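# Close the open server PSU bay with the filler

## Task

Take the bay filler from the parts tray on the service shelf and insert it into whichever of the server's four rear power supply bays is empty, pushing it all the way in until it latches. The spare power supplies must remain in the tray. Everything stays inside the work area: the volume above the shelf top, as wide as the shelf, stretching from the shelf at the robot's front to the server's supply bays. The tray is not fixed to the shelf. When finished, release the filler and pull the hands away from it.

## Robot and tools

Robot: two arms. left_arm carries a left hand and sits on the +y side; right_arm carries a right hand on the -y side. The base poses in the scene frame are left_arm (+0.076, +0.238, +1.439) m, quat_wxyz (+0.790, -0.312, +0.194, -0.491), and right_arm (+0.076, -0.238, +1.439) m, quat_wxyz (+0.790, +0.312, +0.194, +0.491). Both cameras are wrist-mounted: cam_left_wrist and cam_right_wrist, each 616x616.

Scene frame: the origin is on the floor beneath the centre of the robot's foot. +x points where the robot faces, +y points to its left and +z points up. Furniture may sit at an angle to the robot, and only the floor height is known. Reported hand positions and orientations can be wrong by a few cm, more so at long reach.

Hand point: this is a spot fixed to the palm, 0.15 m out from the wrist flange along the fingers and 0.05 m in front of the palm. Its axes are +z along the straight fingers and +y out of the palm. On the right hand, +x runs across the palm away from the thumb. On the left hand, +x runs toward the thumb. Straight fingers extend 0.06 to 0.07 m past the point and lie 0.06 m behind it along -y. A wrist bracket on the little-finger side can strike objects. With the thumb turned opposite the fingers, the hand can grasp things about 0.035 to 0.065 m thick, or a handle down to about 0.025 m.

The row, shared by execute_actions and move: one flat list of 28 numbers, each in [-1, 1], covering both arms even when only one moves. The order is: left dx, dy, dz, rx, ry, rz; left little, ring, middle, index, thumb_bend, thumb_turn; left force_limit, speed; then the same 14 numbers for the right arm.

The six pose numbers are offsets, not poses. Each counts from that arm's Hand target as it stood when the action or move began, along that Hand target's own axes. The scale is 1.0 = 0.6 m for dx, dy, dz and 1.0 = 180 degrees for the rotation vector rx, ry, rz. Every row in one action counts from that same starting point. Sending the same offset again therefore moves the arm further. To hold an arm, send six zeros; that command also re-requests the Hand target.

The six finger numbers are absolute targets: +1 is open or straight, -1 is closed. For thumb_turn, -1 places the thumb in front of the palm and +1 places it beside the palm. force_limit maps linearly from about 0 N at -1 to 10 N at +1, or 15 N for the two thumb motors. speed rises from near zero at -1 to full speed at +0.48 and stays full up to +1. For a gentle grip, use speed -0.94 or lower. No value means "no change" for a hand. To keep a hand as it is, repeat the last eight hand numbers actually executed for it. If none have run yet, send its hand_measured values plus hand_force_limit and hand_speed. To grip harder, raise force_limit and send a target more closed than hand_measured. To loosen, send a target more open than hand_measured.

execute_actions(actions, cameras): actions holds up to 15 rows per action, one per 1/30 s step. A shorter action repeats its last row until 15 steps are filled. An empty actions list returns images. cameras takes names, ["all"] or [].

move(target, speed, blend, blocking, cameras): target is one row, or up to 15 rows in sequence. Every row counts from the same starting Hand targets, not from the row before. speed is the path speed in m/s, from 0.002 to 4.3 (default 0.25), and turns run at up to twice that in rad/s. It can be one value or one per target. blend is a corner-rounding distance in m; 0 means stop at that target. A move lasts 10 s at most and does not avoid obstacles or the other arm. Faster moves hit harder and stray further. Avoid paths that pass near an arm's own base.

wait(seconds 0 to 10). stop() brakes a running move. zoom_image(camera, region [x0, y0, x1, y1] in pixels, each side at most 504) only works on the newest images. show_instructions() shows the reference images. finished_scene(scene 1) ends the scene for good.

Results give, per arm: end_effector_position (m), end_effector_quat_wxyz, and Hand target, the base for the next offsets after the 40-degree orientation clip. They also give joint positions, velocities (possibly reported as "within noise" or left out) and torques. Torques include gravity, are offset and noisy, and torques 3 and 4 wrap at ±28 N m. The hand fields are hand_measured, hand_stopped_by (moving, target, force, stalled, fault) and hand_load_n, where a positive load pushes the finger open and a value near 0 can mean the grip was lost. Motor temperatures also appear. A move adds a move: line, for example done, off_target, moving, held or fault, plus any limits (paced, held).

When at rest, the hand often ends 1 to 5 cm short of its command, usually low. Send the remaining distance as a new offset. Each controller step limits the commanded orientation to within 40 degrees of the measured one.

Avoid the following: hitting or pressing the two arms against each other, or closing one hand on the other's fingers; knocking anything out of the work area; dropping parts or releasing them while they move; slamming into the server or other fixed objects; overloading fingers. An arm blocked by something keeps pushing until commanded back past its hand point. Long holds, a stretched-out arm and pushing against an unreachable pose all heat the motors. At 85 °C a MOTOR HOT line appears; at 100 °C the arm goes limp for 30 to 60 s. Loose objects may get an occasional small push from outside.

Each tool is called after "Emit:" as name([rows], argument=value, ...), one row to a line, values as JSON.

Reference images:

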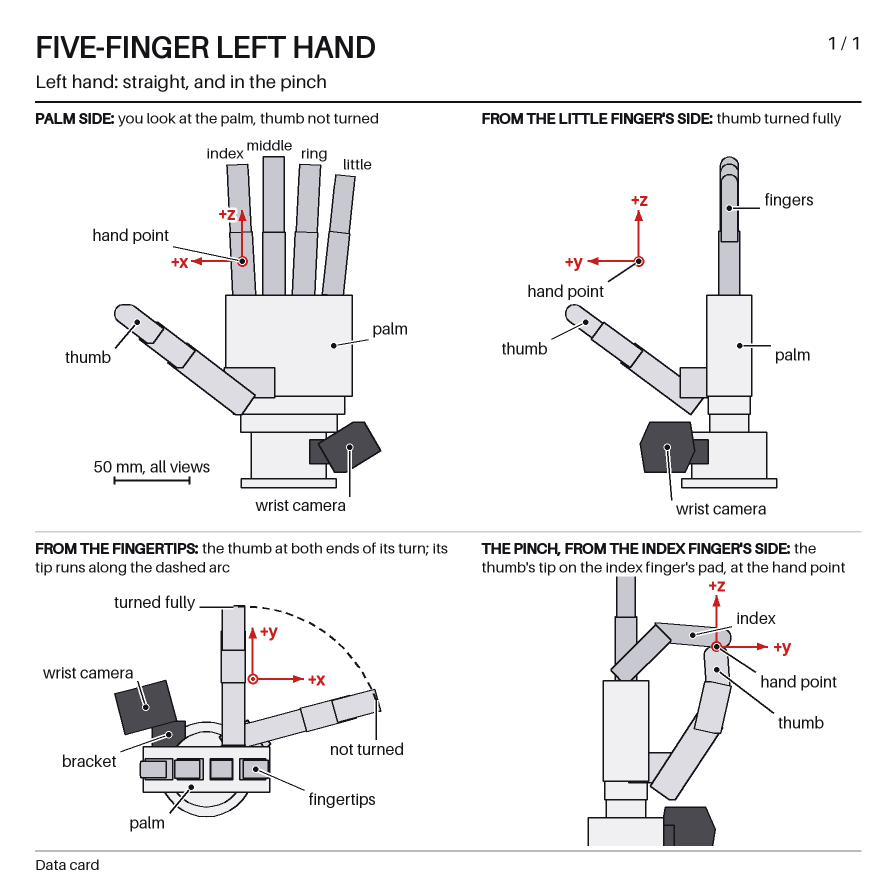

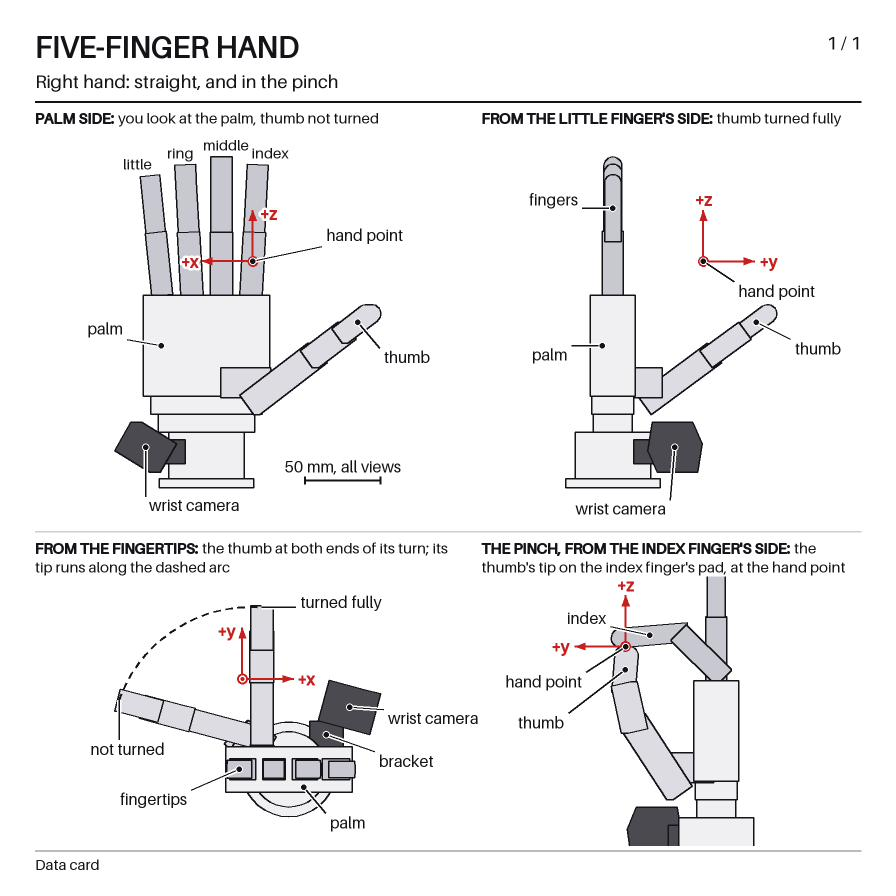

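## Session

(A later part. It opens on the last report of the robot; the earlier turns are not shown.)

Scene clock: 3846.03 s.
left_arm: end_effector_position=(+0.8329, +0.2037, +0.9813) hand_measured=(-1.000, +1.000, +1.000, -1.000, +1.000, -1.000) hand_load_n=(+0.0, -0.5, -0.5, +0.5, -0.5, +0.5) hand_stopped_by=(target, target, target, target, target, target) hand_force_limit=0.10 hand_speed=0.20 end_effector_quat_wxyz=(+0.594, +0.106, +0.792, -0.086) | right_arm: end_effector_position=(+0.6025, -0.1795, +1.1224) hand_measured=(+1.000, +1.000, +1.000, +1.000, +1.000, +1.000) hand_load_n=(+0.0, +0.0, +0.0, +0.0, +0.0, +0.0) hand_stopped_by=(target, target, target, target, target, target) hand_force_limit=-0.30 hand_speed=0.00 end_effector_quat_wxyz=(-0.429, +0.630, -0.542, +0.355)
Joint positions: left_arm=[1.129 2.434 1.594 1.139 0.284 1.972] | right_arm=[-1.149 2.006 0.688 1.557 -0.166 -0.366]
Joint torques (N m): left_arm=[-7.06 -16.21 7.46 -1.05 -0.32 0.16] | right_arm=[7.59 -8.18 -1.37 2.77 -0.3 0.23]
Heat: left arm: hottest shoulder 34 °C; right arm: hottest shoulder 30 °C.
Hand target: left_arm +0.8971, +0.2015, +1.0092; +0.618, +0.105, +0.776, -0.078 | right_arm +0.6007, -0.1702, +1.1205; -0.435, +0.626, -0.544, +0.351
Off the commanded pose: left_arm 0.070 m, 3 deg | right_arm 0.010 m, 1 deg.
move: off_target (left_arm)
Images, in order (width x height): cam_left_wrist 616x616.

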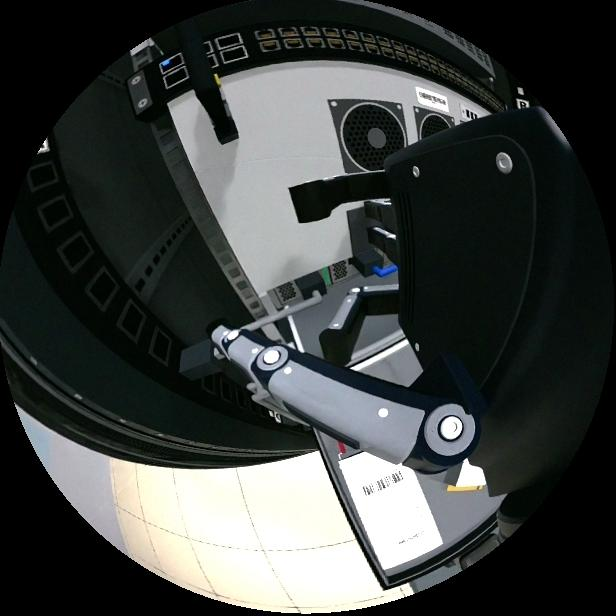

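Emit:
move([
  [0.0224,-0.0268,-0.0974,0,0,0,-1,1,1,-1,1.0,-1,0.1,0.2,0,0,0,0,0,0,1,1,1,1,1,1,-0.3,0],
  [0.0505,-0.0605,-0.22,0,0,0,-1,1,1,-1,1.0,-1,0.1,0.2,0,0,0,0,0,0,1,1,1,1,1,1,-0.3,0],
  [0.0505,-0.0605,-0.22,0,0,0,1,1,1,1,1.0,-1,0.1,0.2,0,0,0,0,0,0,1,1,1,1,1,1,-0.3,0],
], speed=[0.05,0.1,0.1], blend=[0.005,0,0], cameras=["cam_left_wrist","cam_right_wrist"])

Emit:
zoom_image(camera="cam_left_wrist", region=[290, 150, 390, 250])

Emit:
zoom_image(camera="cam_right_wrist", region=[265, 275, 315, 325])

Scene clock: 3860.00 s.
left_arm: end_effector_position=(+0.7563, +0.1992, +1.0037) hand_measured=(+1.000, +1.000, +1.000, +1.000, +1.000, -1.000) hand_load_n=(+0.0, +0.0, +0.0, +0.0, +0.0, +0.0) hand_stopped_by=(target, target, target, target, target, target) hand_force_limit=0.10 hand_speed=0.20 end_effector_quat_wxyz=(+0.611, +0.105, +0.780, -0.080) | right_arm: end_effector_position=(+0.6025, -0.1795, +1.1224) hand_measured=(+1.000, +1.000, +1.000, +1.000, +1.000, +1.000) hand_load_n=(+0.0, +0.0, +0.0, +0.0, +0.0, +0.0) hand_stopped_by=(target, target, target, target, target, target) hand_force_limit=-0.30 hand_speed=0.00 end_effector_quat_wxyz=(-0.429, +0.630, -0.542, +0.355)
Joint positions: left_arm=[1.127 2.42 1.363 1.398 0.285 1.972] | right_arm=[-1.149 2.006 0.688 1.557 -0.166 -0.366]
Joint torques (N m): left_arm=[-4.6 -12.04 -0.55 2.56 0.4 0.07] | right_arm=[7.47 -8.53 -1.43 2.8 -0.3 0.22]
Heat: left arm: hottest shoulder 34 °C; right arm: hottest shoulder 30 °C.
Hand target: left_arm +0.7569, +0.2014, +1.0090; +0.617, +0.105, +0.776, -0.078 | right_arm +0.6007, -0.1702, +1.1205; -0.435, +0.626, -0.544, +0.351
Off the commanded pose: left_arm 0.006 m, 1 deg | right_arm 0.010 m, 1 deg.
move: done

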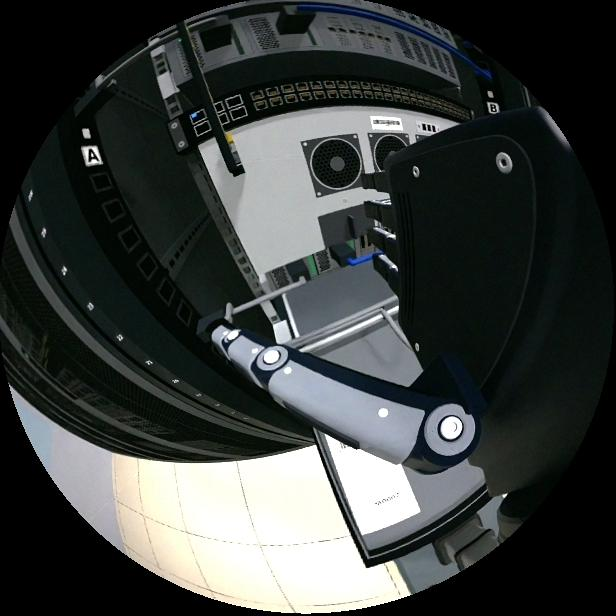

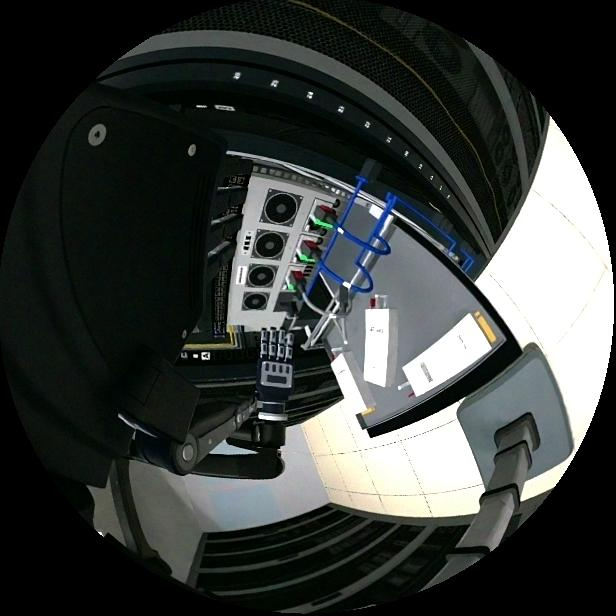

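Scaled by 5.040 from the camera's 616x616 image, which has a finer 880x880 frame.

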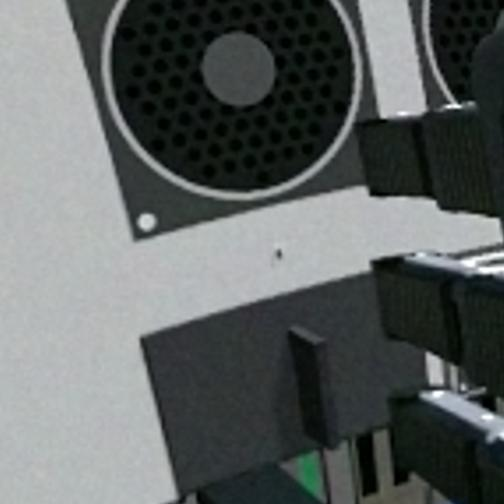

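Scaled by 10.080 from the camera's 616x616 image, which has a finer 880x880 frame.

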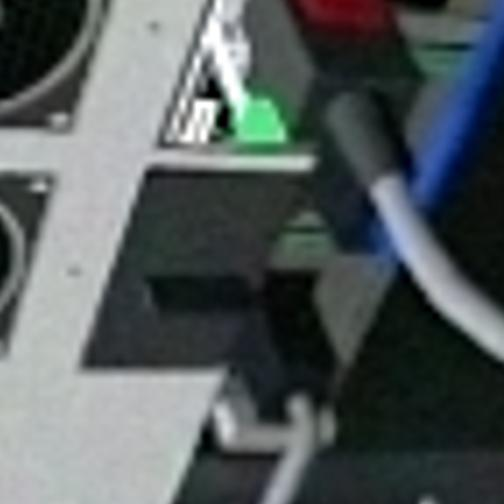

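Emit:
move(target=[-0.0597,-0.0253,-0.1132,0,0,0,1,1,1,1,1.0,-1,0.1,0.2,0,0,0,0,0,0,1,1,1,1,1,1,-0.3,0], speed=0.15, cameras=["cam_left_wrist"])

Emit:
zoom_image(camera="cam_left_wrist", region=[280, 170, 380, 270])

Scene clock: 3868.33 s.
left_arm: end_effector_position=(+0.6914, +0.2053, +1.0445) hand_measured=(+1.000, +1.000, +1.000, +1.000, +1.000, -1.000) hand_load_n=(+0.0, +0.0, +0.0, +0.0, +0.0, +0.5) hand_stopped_by=(target, target, target, target, target, target) hand_force_limit=0.10 hand_speed=0.20 end_effector_quat_wxyz=(+0.606, +0.104, +0.785, -0.079) | right_arm: end_effector_position=(+0.6025, -0.1795, +1.1224) hand_measured=(+1.000, +1.000, +1.000, +1.000, +1.000, +1.000) hand_load_n=(+0.0, +0.0, -0.5, +0.0, +0.0, +0.0) hand_stopped_by=(target, target, target, target, target, target) hand_force_limit=-0.30 hand_speed=0.00 end_effector_quat_wxyz=(-0.429, +0.630, -0.542, +0.355)
Joint positions: left_arm=[1.127 2.348 1.112 1.565 0.277 1.972] | right_arm=[-1.149 2.006 0.688 1.557 -0.166 -0.366]
Joint torques (N m): left_arm=[-5.07 -11.99 -2.03 2.66 0.21 0.14] | right_arm=[7.65 -8.35 -1.4 2.73 -0.3 0.22]
Heat: left arm: hottest shoulder 33 °C; right arm: hottest shoulder 30 °C.
Hand target: left_arm +0.6967, +0.2014, +1.0591; +0.617, +0.105, +0.776, -0.078 | right_arm +0.6007, -0.1702, +1.1205; -0.435, +0.626, -0.544, +0.351
Off the commanded pose: left_arm 0.016 m, 2 deg | right_arm 0.010 m, 1 deg.
joint sent to its limit (left arm) — joint 4 (wrist pitch), upper limit. The joint targets still meet the commanded pose.
move: off_target (left_arm)
Images, in order (width x height): cam_left_wrist 616x616.

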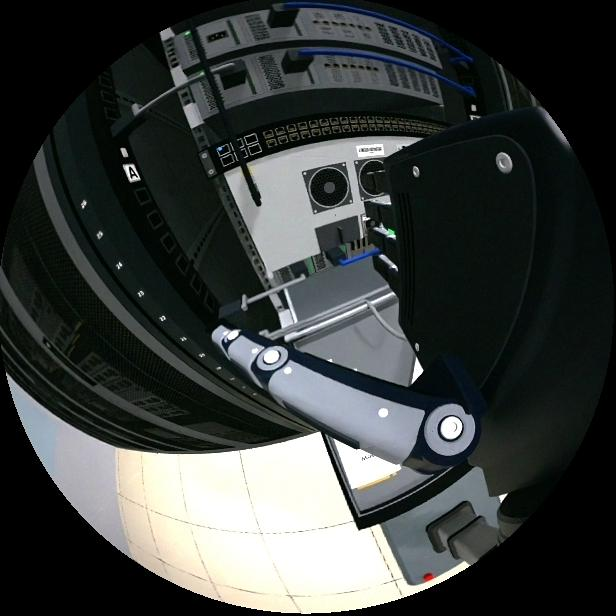

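Scaled by 5.040 from the camera's 616x616 image, which has a finer 880x880 frame.

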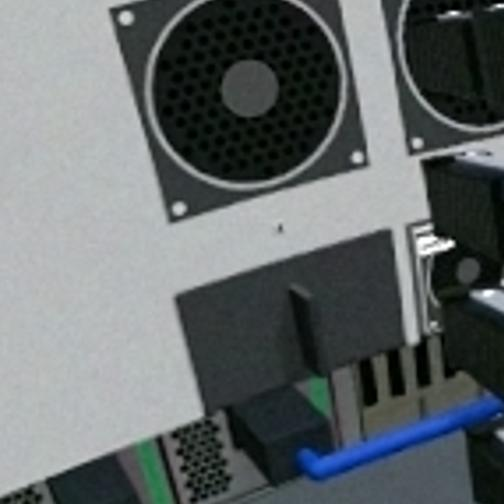

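Emit:
zoom_image(camera="cam_left_wrist", region=[312, 212, 342, 242])

Emit:
zoom_image(camera="cam_left_wrist", region=[338, 208, 368, 238])

Scaled by 16.800 from the camera's 616x616 image, which has a finer 880x880 frame.

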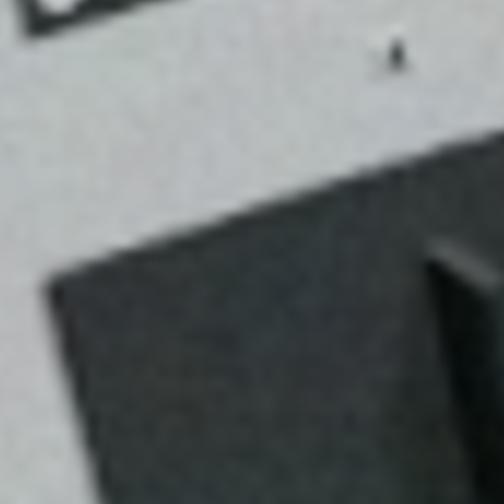

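Scaled by 16.800 from the camera's 616x616 image, which has a finer 880x880 frame.

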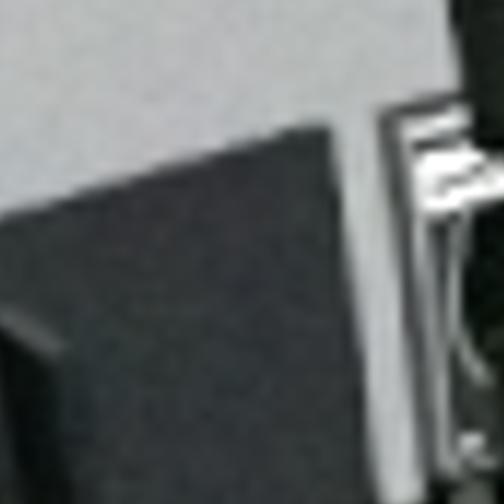

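Emit:
move([
  [0.0651,0.0125,0.1853,0,0,0,1,1,1,-1,1.0,-1,0.1,0.2,0,0,0,0,0,0,1,1,1,1,1,1,-0.3,0],
], speed=0.12, cameras=["cam_left_wrist","cam_right_wrist"])

Emit:
zoom_image(camera="cam_left_wrist", region=[300, 170, 400, 270])

Emit:
zoom_image(camera="cam_right_wrist", region=[265, 275, 315, 325])

Scene clock: 3941.60 s.
left_arm: end_effector_position=(+0.7961, +0.1978, +1.0006) hand_measured=(+1.000, +1.000, +1.000, -1.000, +1.000, -1.000) hand_load_n=(+0.0, +0.0, +0.0, +0.0, +0.0, +0.5) hand_stopped_by=(target, target, target, target, target, target) hand_force_limit=0.10 hand_speed=0.20 end_effector_quat_wxyz=(+0.620, +0.100, +0.775, -0.072) | right_arm: end_effector_position=(+0.6025, -0.1795, +1.1224) hand_measured=(+1.000, +1.000, +1.000, +1.000, +1.000, +1.000) hand_load_n=(+0.0, +0.0, +0.0, +0.0, +0.0, +0.0) hand_stopped_by=(target, target, target, target, target, target) hand_force_limit=-0.30 hand_speed=0.00 end_effector_quat_wxyz=(-0.429, +0.630, -0.542, +0.355)
Joint positions: left_arm=[1.116 2.437 1.481 1.324 0.265 1.974] | right_arm=[-1.149 2.006 0.688 1.557 -0.166 -0.366]
Joint torques (N m): left_arm=[-6.01 -11.87 1.21 1.25 0.22 0.16] | right_arm=[7.41 -8.35 -1.36 2.74 -0.29 0.21]
Heat: left arm: hottest shoulder 32 °C; right arm: hottest shoulder 30 °C.
Hand target: left_arm +0.7949, +0.1835, +0.9960; +0.617, +0.105, +0.776, -0.078 | right_arm +0.6007, -0.1702, +1.1205; -0.435, +0.626, -0.544, +0.351
Off the commanded pose: left_arm 0.015 m, 1 deg | right_arm 0.010 m, 1 deg.
move: off_target (left_arm)

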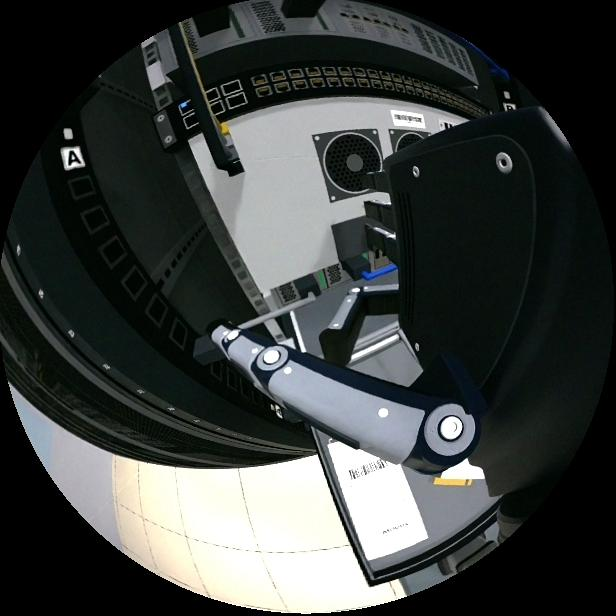

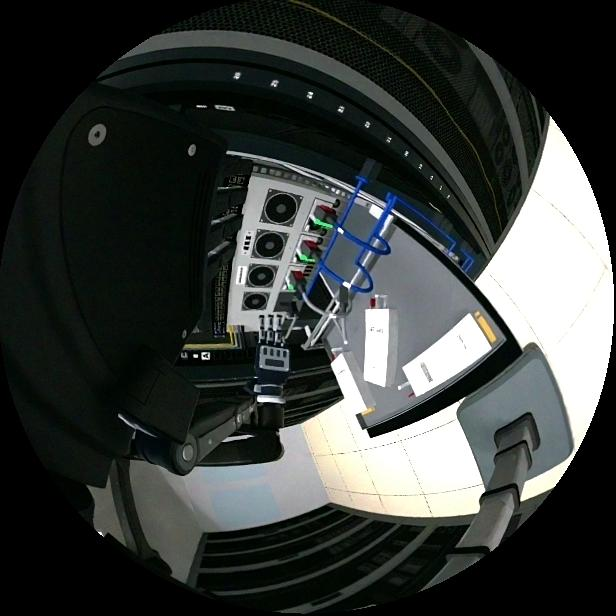

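Scaled by 5.040 from the camera's 616x616 image, which has a finer 880x880 frame.

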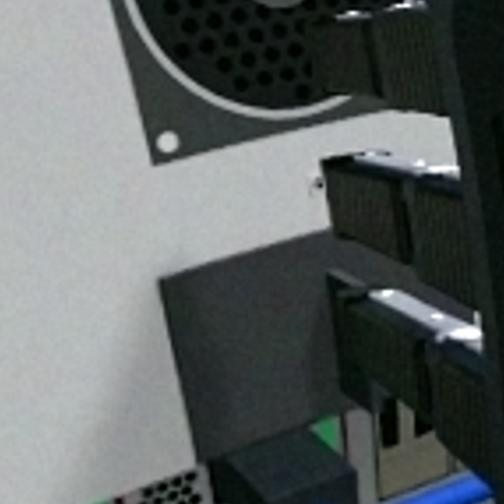

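Scaled by 10.080 from the camera's 616x616 image, which has a finer 880x880 frame.

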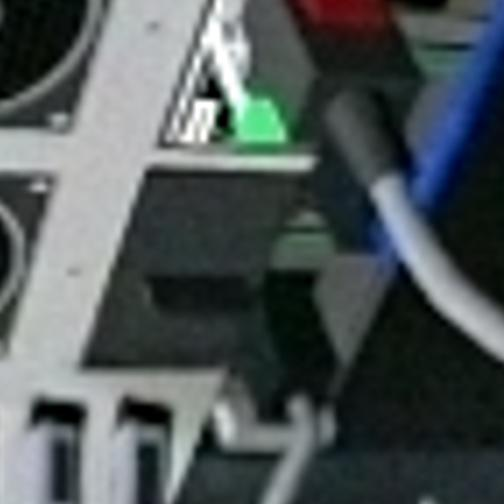

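Emit:
move([
  [0.0171,-0.0401,0.0062,0,0,0,-1,1,1,-1,1.0,-1,0.1,0.2,0,0,0,0,0,0,1,1,1,1,1,1,-0.3,0],
], speed=0.1, cameras=["cam_left_wrist","cam_right_wrist"])

Emit:
zoom_image(camera="cam_left_wrist", region=[300, 170, 400, 270])

Emit:
zoom_image(camera="cam_right_wrist", region=[265, 275, 315, 325])

Scene clock: 3958.77 s.
left_arm: end_effector_position=(+0.7886, +0.1687, +0.9852) hand_measured=(-1.000, +1.000, +1.000, -1.000, +1.000, -1.000) hand_load_n=(+0.0, +0.0, +0.0, +0.0, +0.0, +0.5) hand_stopped_by=(target, target, target, target, target, target) hand_force_limit=0.10 hand_speed=0.20 end_effector_quat_wxyz=(+0.616, +0.101, +0.777, -0.076) | right_arm: end_effector_position=(+0.6025, -0.1795, +1.1224) hand_measured=(+1.000, +1.000, +1.000, +1.000, +1.000, +1.000) hand_load_n=(+0.0, +0.0, +0.0, +0.0, +0.0, +0.0) hand_stopped_by=(target, target, target, target, target, target) hand_force_limit=-0.30 hand_speed=0.00 end_effector_quat_wxyz=(-0.429, +0.630, -0.542, +0.355)
Joint positions: left_arm=[1.084 2.492 1.522 1.324 0.239 1.983] | right_arm=[-1.149 2.006 0.688 1.557 -0.166 -0.366]
Joint torques (N m): left_arm=[-6.36 -12.28 1.16 1.65 0.21 0.17] | right_arm=[7.59 -8.41 -1.39 2.76 -0.27 0.22]
Heat: left arm: hottest shoulder 32 °C; right arm: hottest shoulder 30 °C.
Hand target: left_arm +0.7899, +0.1600, +0.9849; +0.617, +0.105, +0.776, -0.077 | right_arm +0.6007, -0.1702, +1.1205; -0.435, +0.626, -0.544, +0.351
Off the commanded pose: left_arm 0.009 m, 0 deg | right_arm 0.010 m, 1 deg.
move: done

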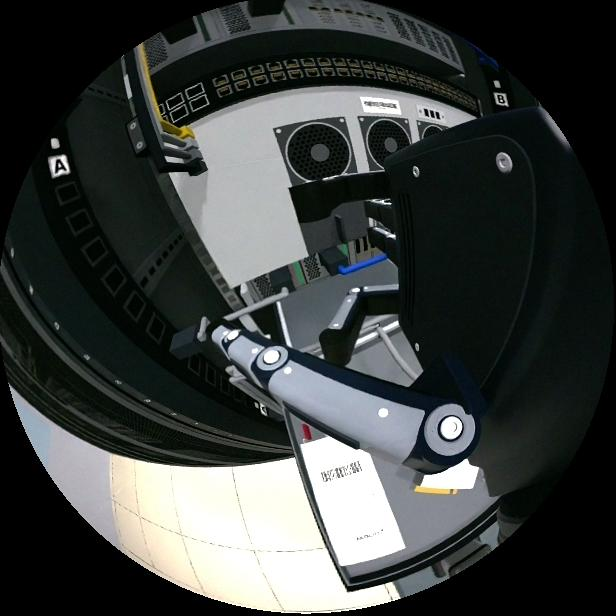

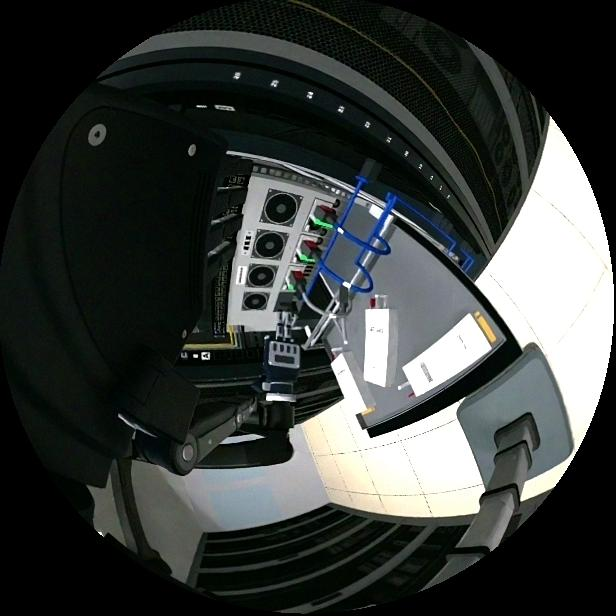

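Scaled by 5.040 from the camera's 616x616 image, which has a finer 880x880 frame.

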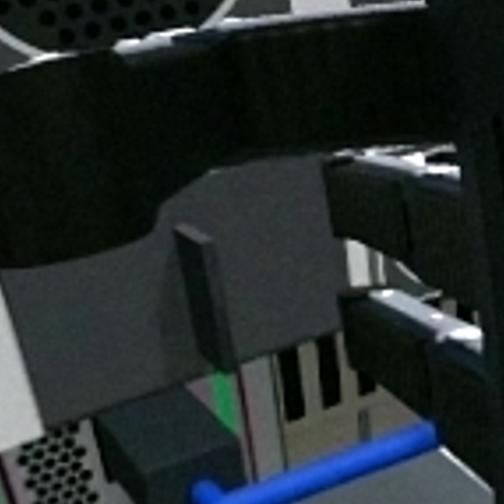

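Scaled by 10.080 from the camera's 616x616 image, which has a finer 880x880 frame.

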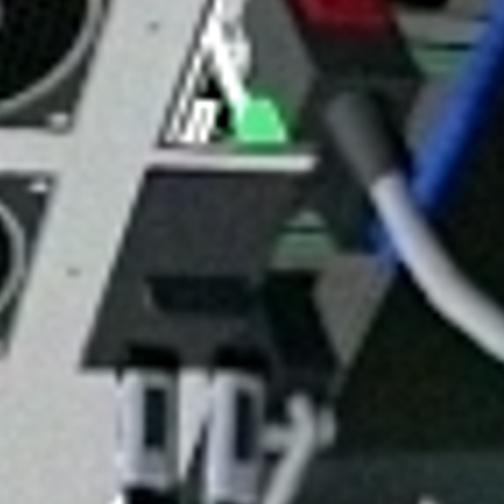

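Emit:
move([
  [-0.0310,0.0217,0.0756,0,0,0,-1,1,1,-1,1.0,-1,0.1,0.2,0,0,0,0,0,0,1,1,1,1,1,1,-0.3,0],
], speed=0.06, cameras=["cam_left_wrist","cam_right_wrist"])

Emit:
zoom_image(camera="cam_left_wrist", region=[300, 170, 400, 270])

Emit:
zoom_image(camera="cam_right_wrist", region=[265, 275, 315, 325])

Scene clock: 3979.47 s.
left_arm: end_effector_position=(+0.8251, +0.1677, +0.9797) hand_measured=(-1.000, +1.000, +1.000, -1.000, +1.000, -1.000) hand_load_n=(+0.0, +0.0, +0.0, +0.0, +0.0, +0.5) hand_stopped_by=(target, target, target, target, target, target) hand_force_limit=0.10 hand_speed=0.20 end_effector_quat_wxyz=(+0.609, +0.102, +0.783, -0.078) | right_arm: end_effector_position=(+0.6025, -0.1795, +1.1224) hand_measured=(+1.000, +1.000, +1.000, +1.000, +1.000, +1.000) hand_load_n=(+0.0, +0.0, +0.0, +0.0, +0.0, -0.5) hand_stopped_by=(target, target, target, target, target, target) hand_force_limit=-0.30 hand_speed=0.00 end_effector_quat_wxyz=(-0.429, +0.630, -0.542, +0.355)
Joint positions: left_arm=[1.079 2.492 1.622 1.204 0.23 1.987] | right_arm=[-1.149 2.006 0.688 1.557 -0.166 -0.366]
Joint torques (N m): left_arm=[-7.18 -14.45 2.24 1.43 0.23 0.17] | right_arm=[7.41 -8.35 -1.42 2.74 -0.28 0.22]
Heat: left arm: hottest shoulder 31 °C; right arm: hottest shoulder 30 °C.
Hand target: left_arm +0.8400, +0.1599, +0.9929; +0.617, +0.105, +0.776, -0.078 | right_arm +0.6007, -0.1702, +1.1205; -0.435, +0.626, -0.544, +0.351
Off the commanded pose: left_arm 0.021 m, 1 deg | right_arm 0.010 m, 1 deg.
move: off_target (left_arm)

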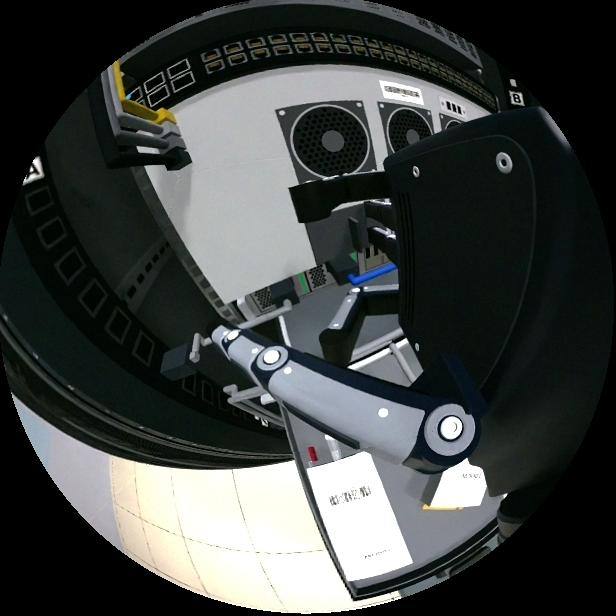

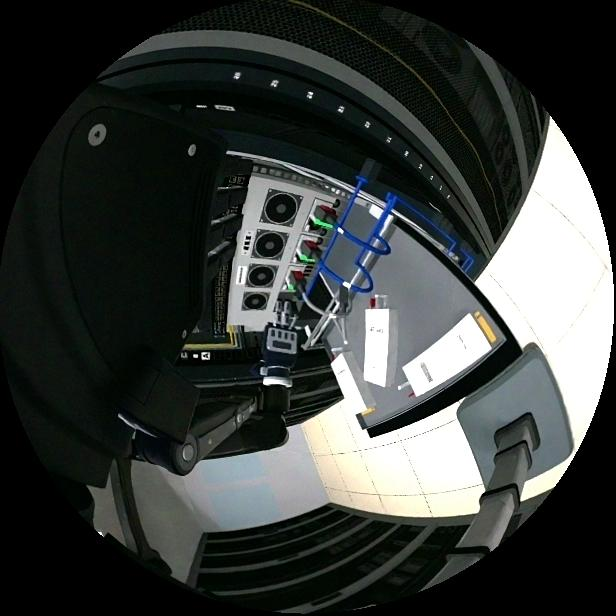

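Scaled by 5.040 from the camera's 616x616 image, which has a finer 880x880 frame.

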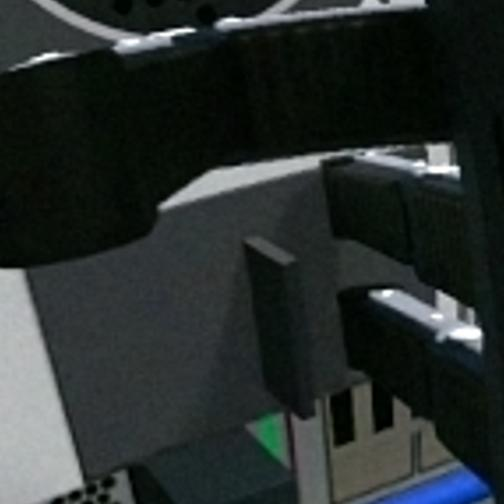

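Scaled by 10.080 from the camera's 616x616 image, which has a finer 880x880 frame.

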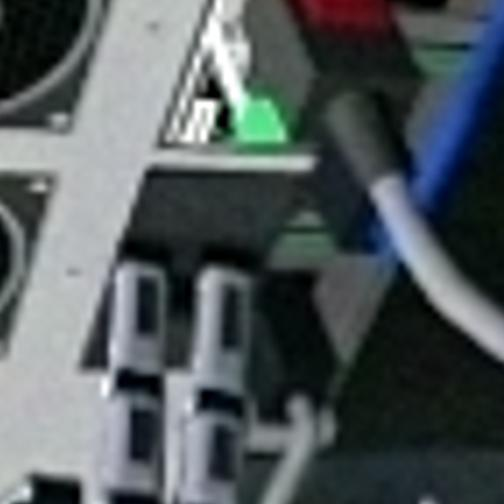

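Emit:
move([
  [-0.0290,0.0200,0.0756,0,0,0,-1,1,1,-1,1.0,-1,0.1,0.2,0,0,0,0,0,0,1,1,1,1,1,1,-0.3,0],
], speed=0.03)

Emit:
execute_actions(actions=[], cameras=["cam_left_wrist","cam_right_wrist"])

Emit:
zoom_image(camera="cam_left_wrist", region=[300, 170, 400, 270])

Emit:
zoom_image(camera="cam_right_wrist", region=[265, 275, 315, 325])

Scene clock: 3990.63 s.
left_arm: end_effector_position=(+0.8314, +0.1675, +0.9773) hand_measured=(-1.000, +1.000, +1.000, -1.000, +1.000, -1.000) hand_load_n=(+0.0, -3.0, -0.5, +0.0, +0.0, +0.0) hand_stopped_by=(target, target, target, target, target, target) hand_force_limit=0.10 hand_speed=0.20 end_effector_quat_wxyz=(+0.602, +0.104, +0.787, -0.080) | right_arm: end_effector_position=(+0.6025, -0.1795, +1.1224) hand_measured=(+1.000, +1.000, +1.000, +1.000, +1.000, +1.000) hand_load_n=(+0.0, +0.0, +0.0, +0.0, +0.0, +0.0) hand_stopped_by=(target, target, target, target, target, target) hand_force_limit=-0.30 hand_speed=0.00 end_effector_quat_wxyz=(-0.429, +0.630, -0.542, +0.355)
Joint positions: left_arm=[1.079 2.488 1.638 1.167 0.23 1.989] | right_arm=[-1.149 2.006 0.688 1.557 -0.166 -0.366]
Joint torques (N m): left_arm=[-7.77 -15.68 7.08 -1.51 -0.09 0.17] | right_arm=[7.47 -8.23 -1.46 2.73 -0.29 0.22]
Heat: left arm: hottest shoulder 31 °C; right arm: hottest shoulder 30 °C.
Hand target: left_arm +0.8896, +0.1592, +0.9998; +0.617, +0.105, +0.776, -0.077 | right_arm +0.6007, -0.1702, +1.1205; -0.435, +0.626, -0.544, +0.351
Off the commanded pose: left_arm 0.063 m, 2 deg | right_arm 0.010 m, 1 deg.
move: off_target (left_arm)

Scene clock: 3990.63 s.
left_arm: end_effector_position=(+0.8314, +0.1675, +0.9773) hand_measured=(-1.000, +1.000, +1.000, -1.000, +1.000, -1.000) hand_load_n=(+0.0, -3.0, -0.5, +0.0, +0.0, +0.0) hand_stopped_by=(target, target, target, target, target, target) hand_force_limit=0.10 hand_speed=0.20 end_effector_quat_wxyz=(+0.602, +0.104, +0.787, -0.080) | right_arm: end_effector_position=(+0.6025, -0.1795, +1.1224) hand_measured=(+1.000, +1.000, +1.000, +1.000, +1.000, +1.000) hand_load_n=(+0.0, +0.0, +0.0, +0.0, +0.0, +0.0) hand_stopped_by=(target, target, target, target, target, target) hand_force_limit=-0.30 hand_speed=0.00 end_effector_quat_wxyz=(-0.429, +0.630, -0.542, +0.355)
Joint positions: left_arm=[1.079 2.488 1.638 1.167 0.23 1.989] | right_arm=[-1.149 2.006 0.688 1.557 -0.166 -0.366]
Joint velocities: within noise
Joint torques (N m): left_arm=[-7.77 -15.68 7.08 -1.51 -0.09 0.17] | right_arm=[7.47 -8.23 -1.46 2.73 -0.29 0.22]
Motor temperatures (°C): left_arm=[24 31 27 25 22 24] | right_arm=[24 30 26 25 22 25]
Heat: left arm: hottest shoulder 31 °C; right arm: hottest shoulder 30 °C.
Hand target: left_arm +0.8896, +0.1592, +0.9998; +0.617, +0.105, +0.776, -0.077 | right_arm +0.6007, -0.1702, +1.1205; -0.435, +0.626, -0.544, +0.351
Off the commanded pose: left_arm 0.063 m, 2 deg | right_arm 0.010 m, 1 deg.

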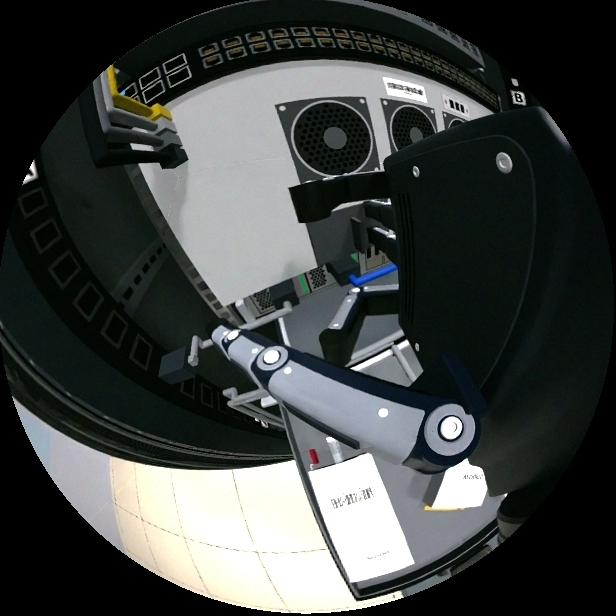

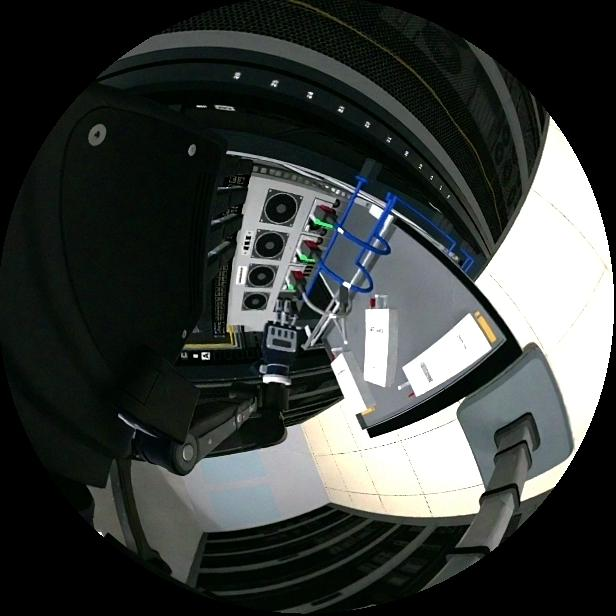

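Scaled by 5.040 from the camera's 616x616 image, which has a finer 880x880 frame.

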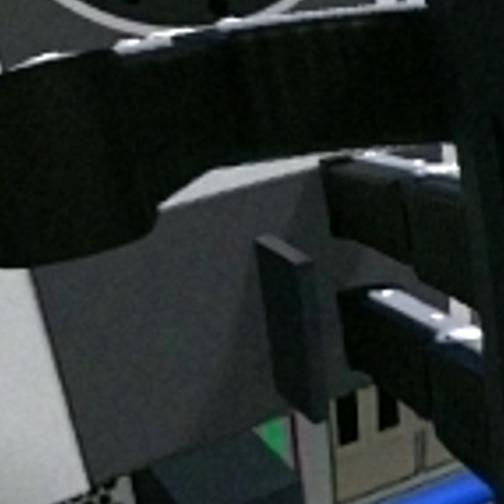

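Scaled by 10.080 from the camera's 616x616 image, which has a finer 880x880 frame.

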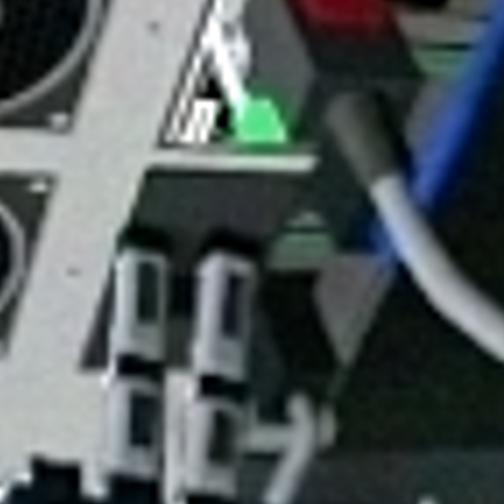

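Emit:
move([
  [0.0224,-0.0268,-0.0974,0,0,0,-1,1,1,-1,1,-1,0.1,0.2,0,0,0,0,0,0,1,1,1,1,1,1,-0.3,0],
  [0.0505,-0.0605,-0.22,0,0,0,-1,1,1,-1,1,-1,0.1,0.2,0,0,0,0,0,0,1,1,1,1,1,1,-0.3,0],
], speed=[0.05,0.1], cameras=["all"])

Scene clock: 4016.97 s.
left_arm: end_effector_position=(+0.7490, +0.1630, +0.9929) hand_measured=(-1.000, +1.000, +1.000, -1.000, +1.000, -1.000) hand_load_n=(+0.0, +0.0, +0.0, +0.0, +0.0, +0.5) hand_stopped_by=(target, target, target, target, target, target) hand_force_limit=0.10 hand_speed=0.20 end_effector_quat_wxyz=(+0.610, +0.103, +0.782, -0.077) | right_arm: end_effector_position=(+0.6025, -0.1795, +1.1224) hand_measured=(+1.000, +1.000, +1.000, +1.000, +1.000, +1.000) hand_load_n=(-0.5, +0.0, +0.0, +0.0, +0.0, -0.5) hand_stopped_by=(target, target, target, target, target, target) hand_force_limit=-0.30 hand_speed=0.00 end_effector_quat_wxyz=(-0.429, +0.630, -0.542, +0.355)
Joint positions: left_arm=[1.076 2.479 1.404 1.412 0.229 1.989] | right_arm=[-1.149 2.006 0.688 1.557 -0.166 -0.366]
Joint torques (N m): left_arm=[-5.95 -11.99 -0.54 2.67 0.44 0.13] | right_arm=[7.36 -8.29 -1.36 2.7 -0.28 0.22]
Heat: left arm: hottest shoulder 32 °C; right arm: hottest shoulder 30 °C.
Hand target: left_arm +0.7494, +0.1590, +0.9998; +0.617, +0.105, +0.776, -0.078 | right_arm +0.6007, -0.1702, +1.1205; -0.435, +0.626, -0.544, +0.351
Off the commanded pose: left_arm 0.008 m, 1 deg | right_arm 0.010 m, 1 deg.
move: done

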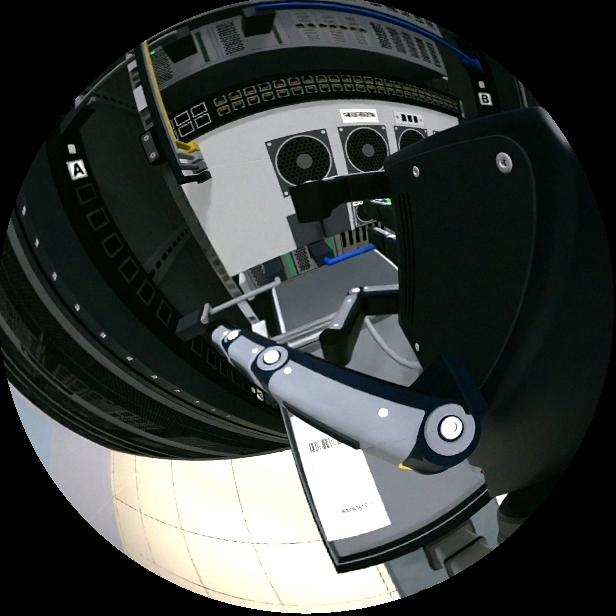

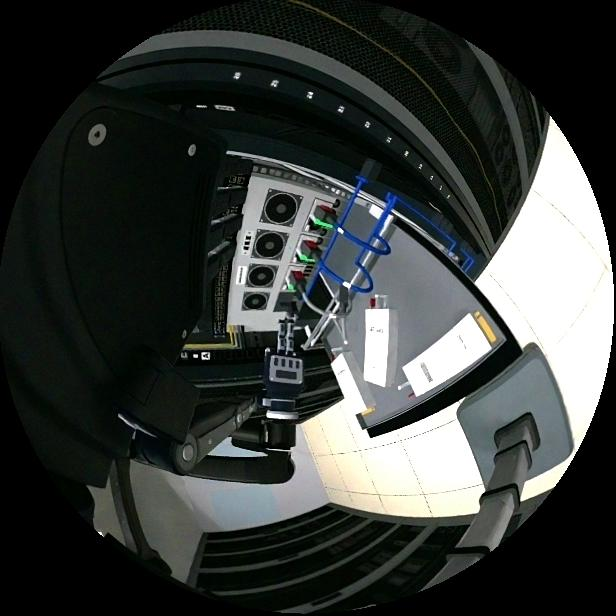

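Emit:
move(target=[-0.0597,-0.0253,-0.1132,0,0,0,-1,1,1,-1,1,-1,0.1,0.2,0,0,0,0,0,0,1,1,1,1,1,1,-0.3,0], speed=0.15, cameras=["all"])

Emit:
zoom_image(camera="cam_left_wrist", region=[250, 170, 400, 290])

Emit:
zoom_image(camera="cam_right_wrist", region=[230, 170, 510, 430])

Scene clock: 4030.60 s.
left_arm: end_effector_position=(+0.6850, +0.1632, +1.0357) hand_measured=(-1.000, +1.000, +1.000, -1.000, +1.000, -1.000) hand_load_n=(+0.0, +0.5, +0.0, +0.0, +0.0, +0.0) hand_stopped_by=(target, target, target, target, target, target) hand_force_limit=0.10 hand_speed=0.20 end_effector_quat_wxyz=(+0.601, +0.105, +0.788, -0.081) | right_arm: end_effector_position=(+0.6025, -0.1795, +1.1224) hand_measured=(+1.000, +1.000, +1.000, +1.000, +1.000, +1.000) hand_load_n=(+0.0, +0.0, +0.0, +0.0, +0.0, -0.5) hand_stopped_by=(target, target, target, target, target, target) hand_force_limit=-0.30 hand_speed=0.00 end_effector_quat_wxyz=(-0.429, +0.630, -0.542, +0.355)
Joint positions: left_arm=[1.059 2.401 1.146 1.566 0.211 1.996] | right_arm=[-1.149 2.006 0.688 1.557 -0.166 -0.366]
Joint torques (N m): left_arm=[-6.07 -11.22 -2.04 2.52 0.21 0.16] | right_arm=[7.47 -8.35 -1.4 2.78 -0.28 0.21]
Heat: left arm: hottest shoulder 32 °C; right arm: hottest shoulder 30 °C.
Hand target: left_arm +0.6894, +0.1591, +1.0499; +0.618, +0.105, +0.776, -0.077 | right_arm +0.6007, -0.1702, +1.1205; -0.435, +0.626, -0.544, +0.351
Off the commanded pose: left_arm 0.015 m, 2 deg | right_arm 0.010 m, 1 deg.
joint sent to its limit (left arm) — joint 4 (wrist pitch), upper limit. The joint targets still meet the commanded pose.
move: off_target (left_arm)

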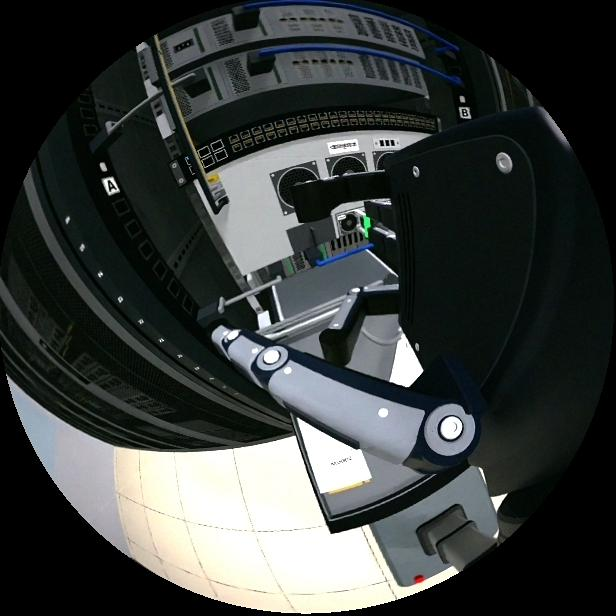

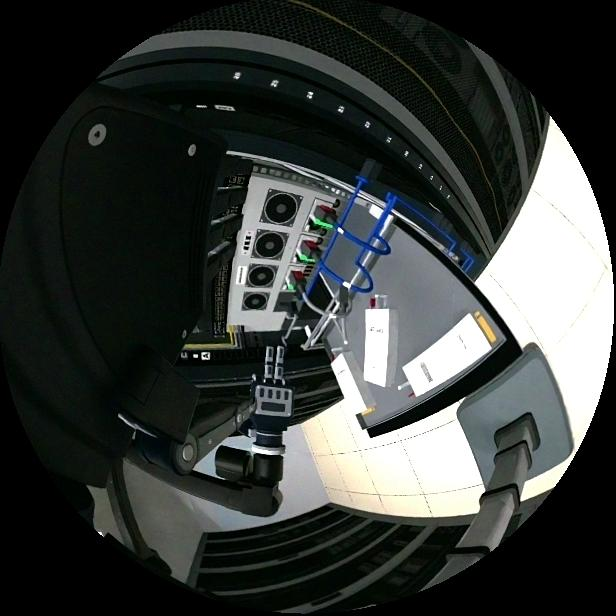

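Scaled by 3.360 from the camera's 616x616 image, which has a finer 880x880 frame.

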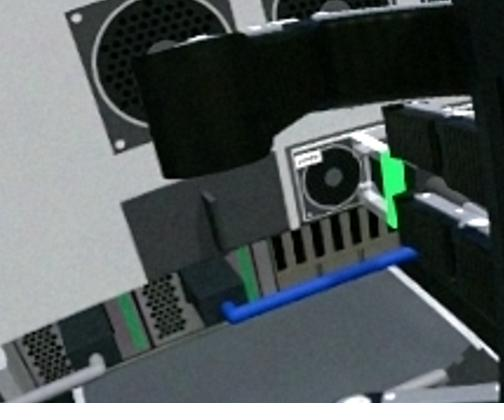

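Scaled by 1.800 from the camera's 616x616 image, which has a finer 880x880 frame.

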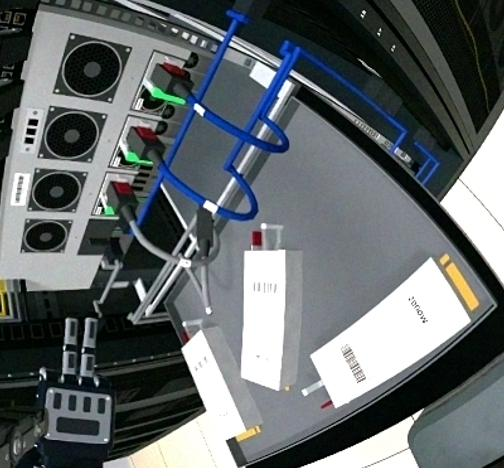

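Emit:
finished_scene()

The scene is finished: the task was done.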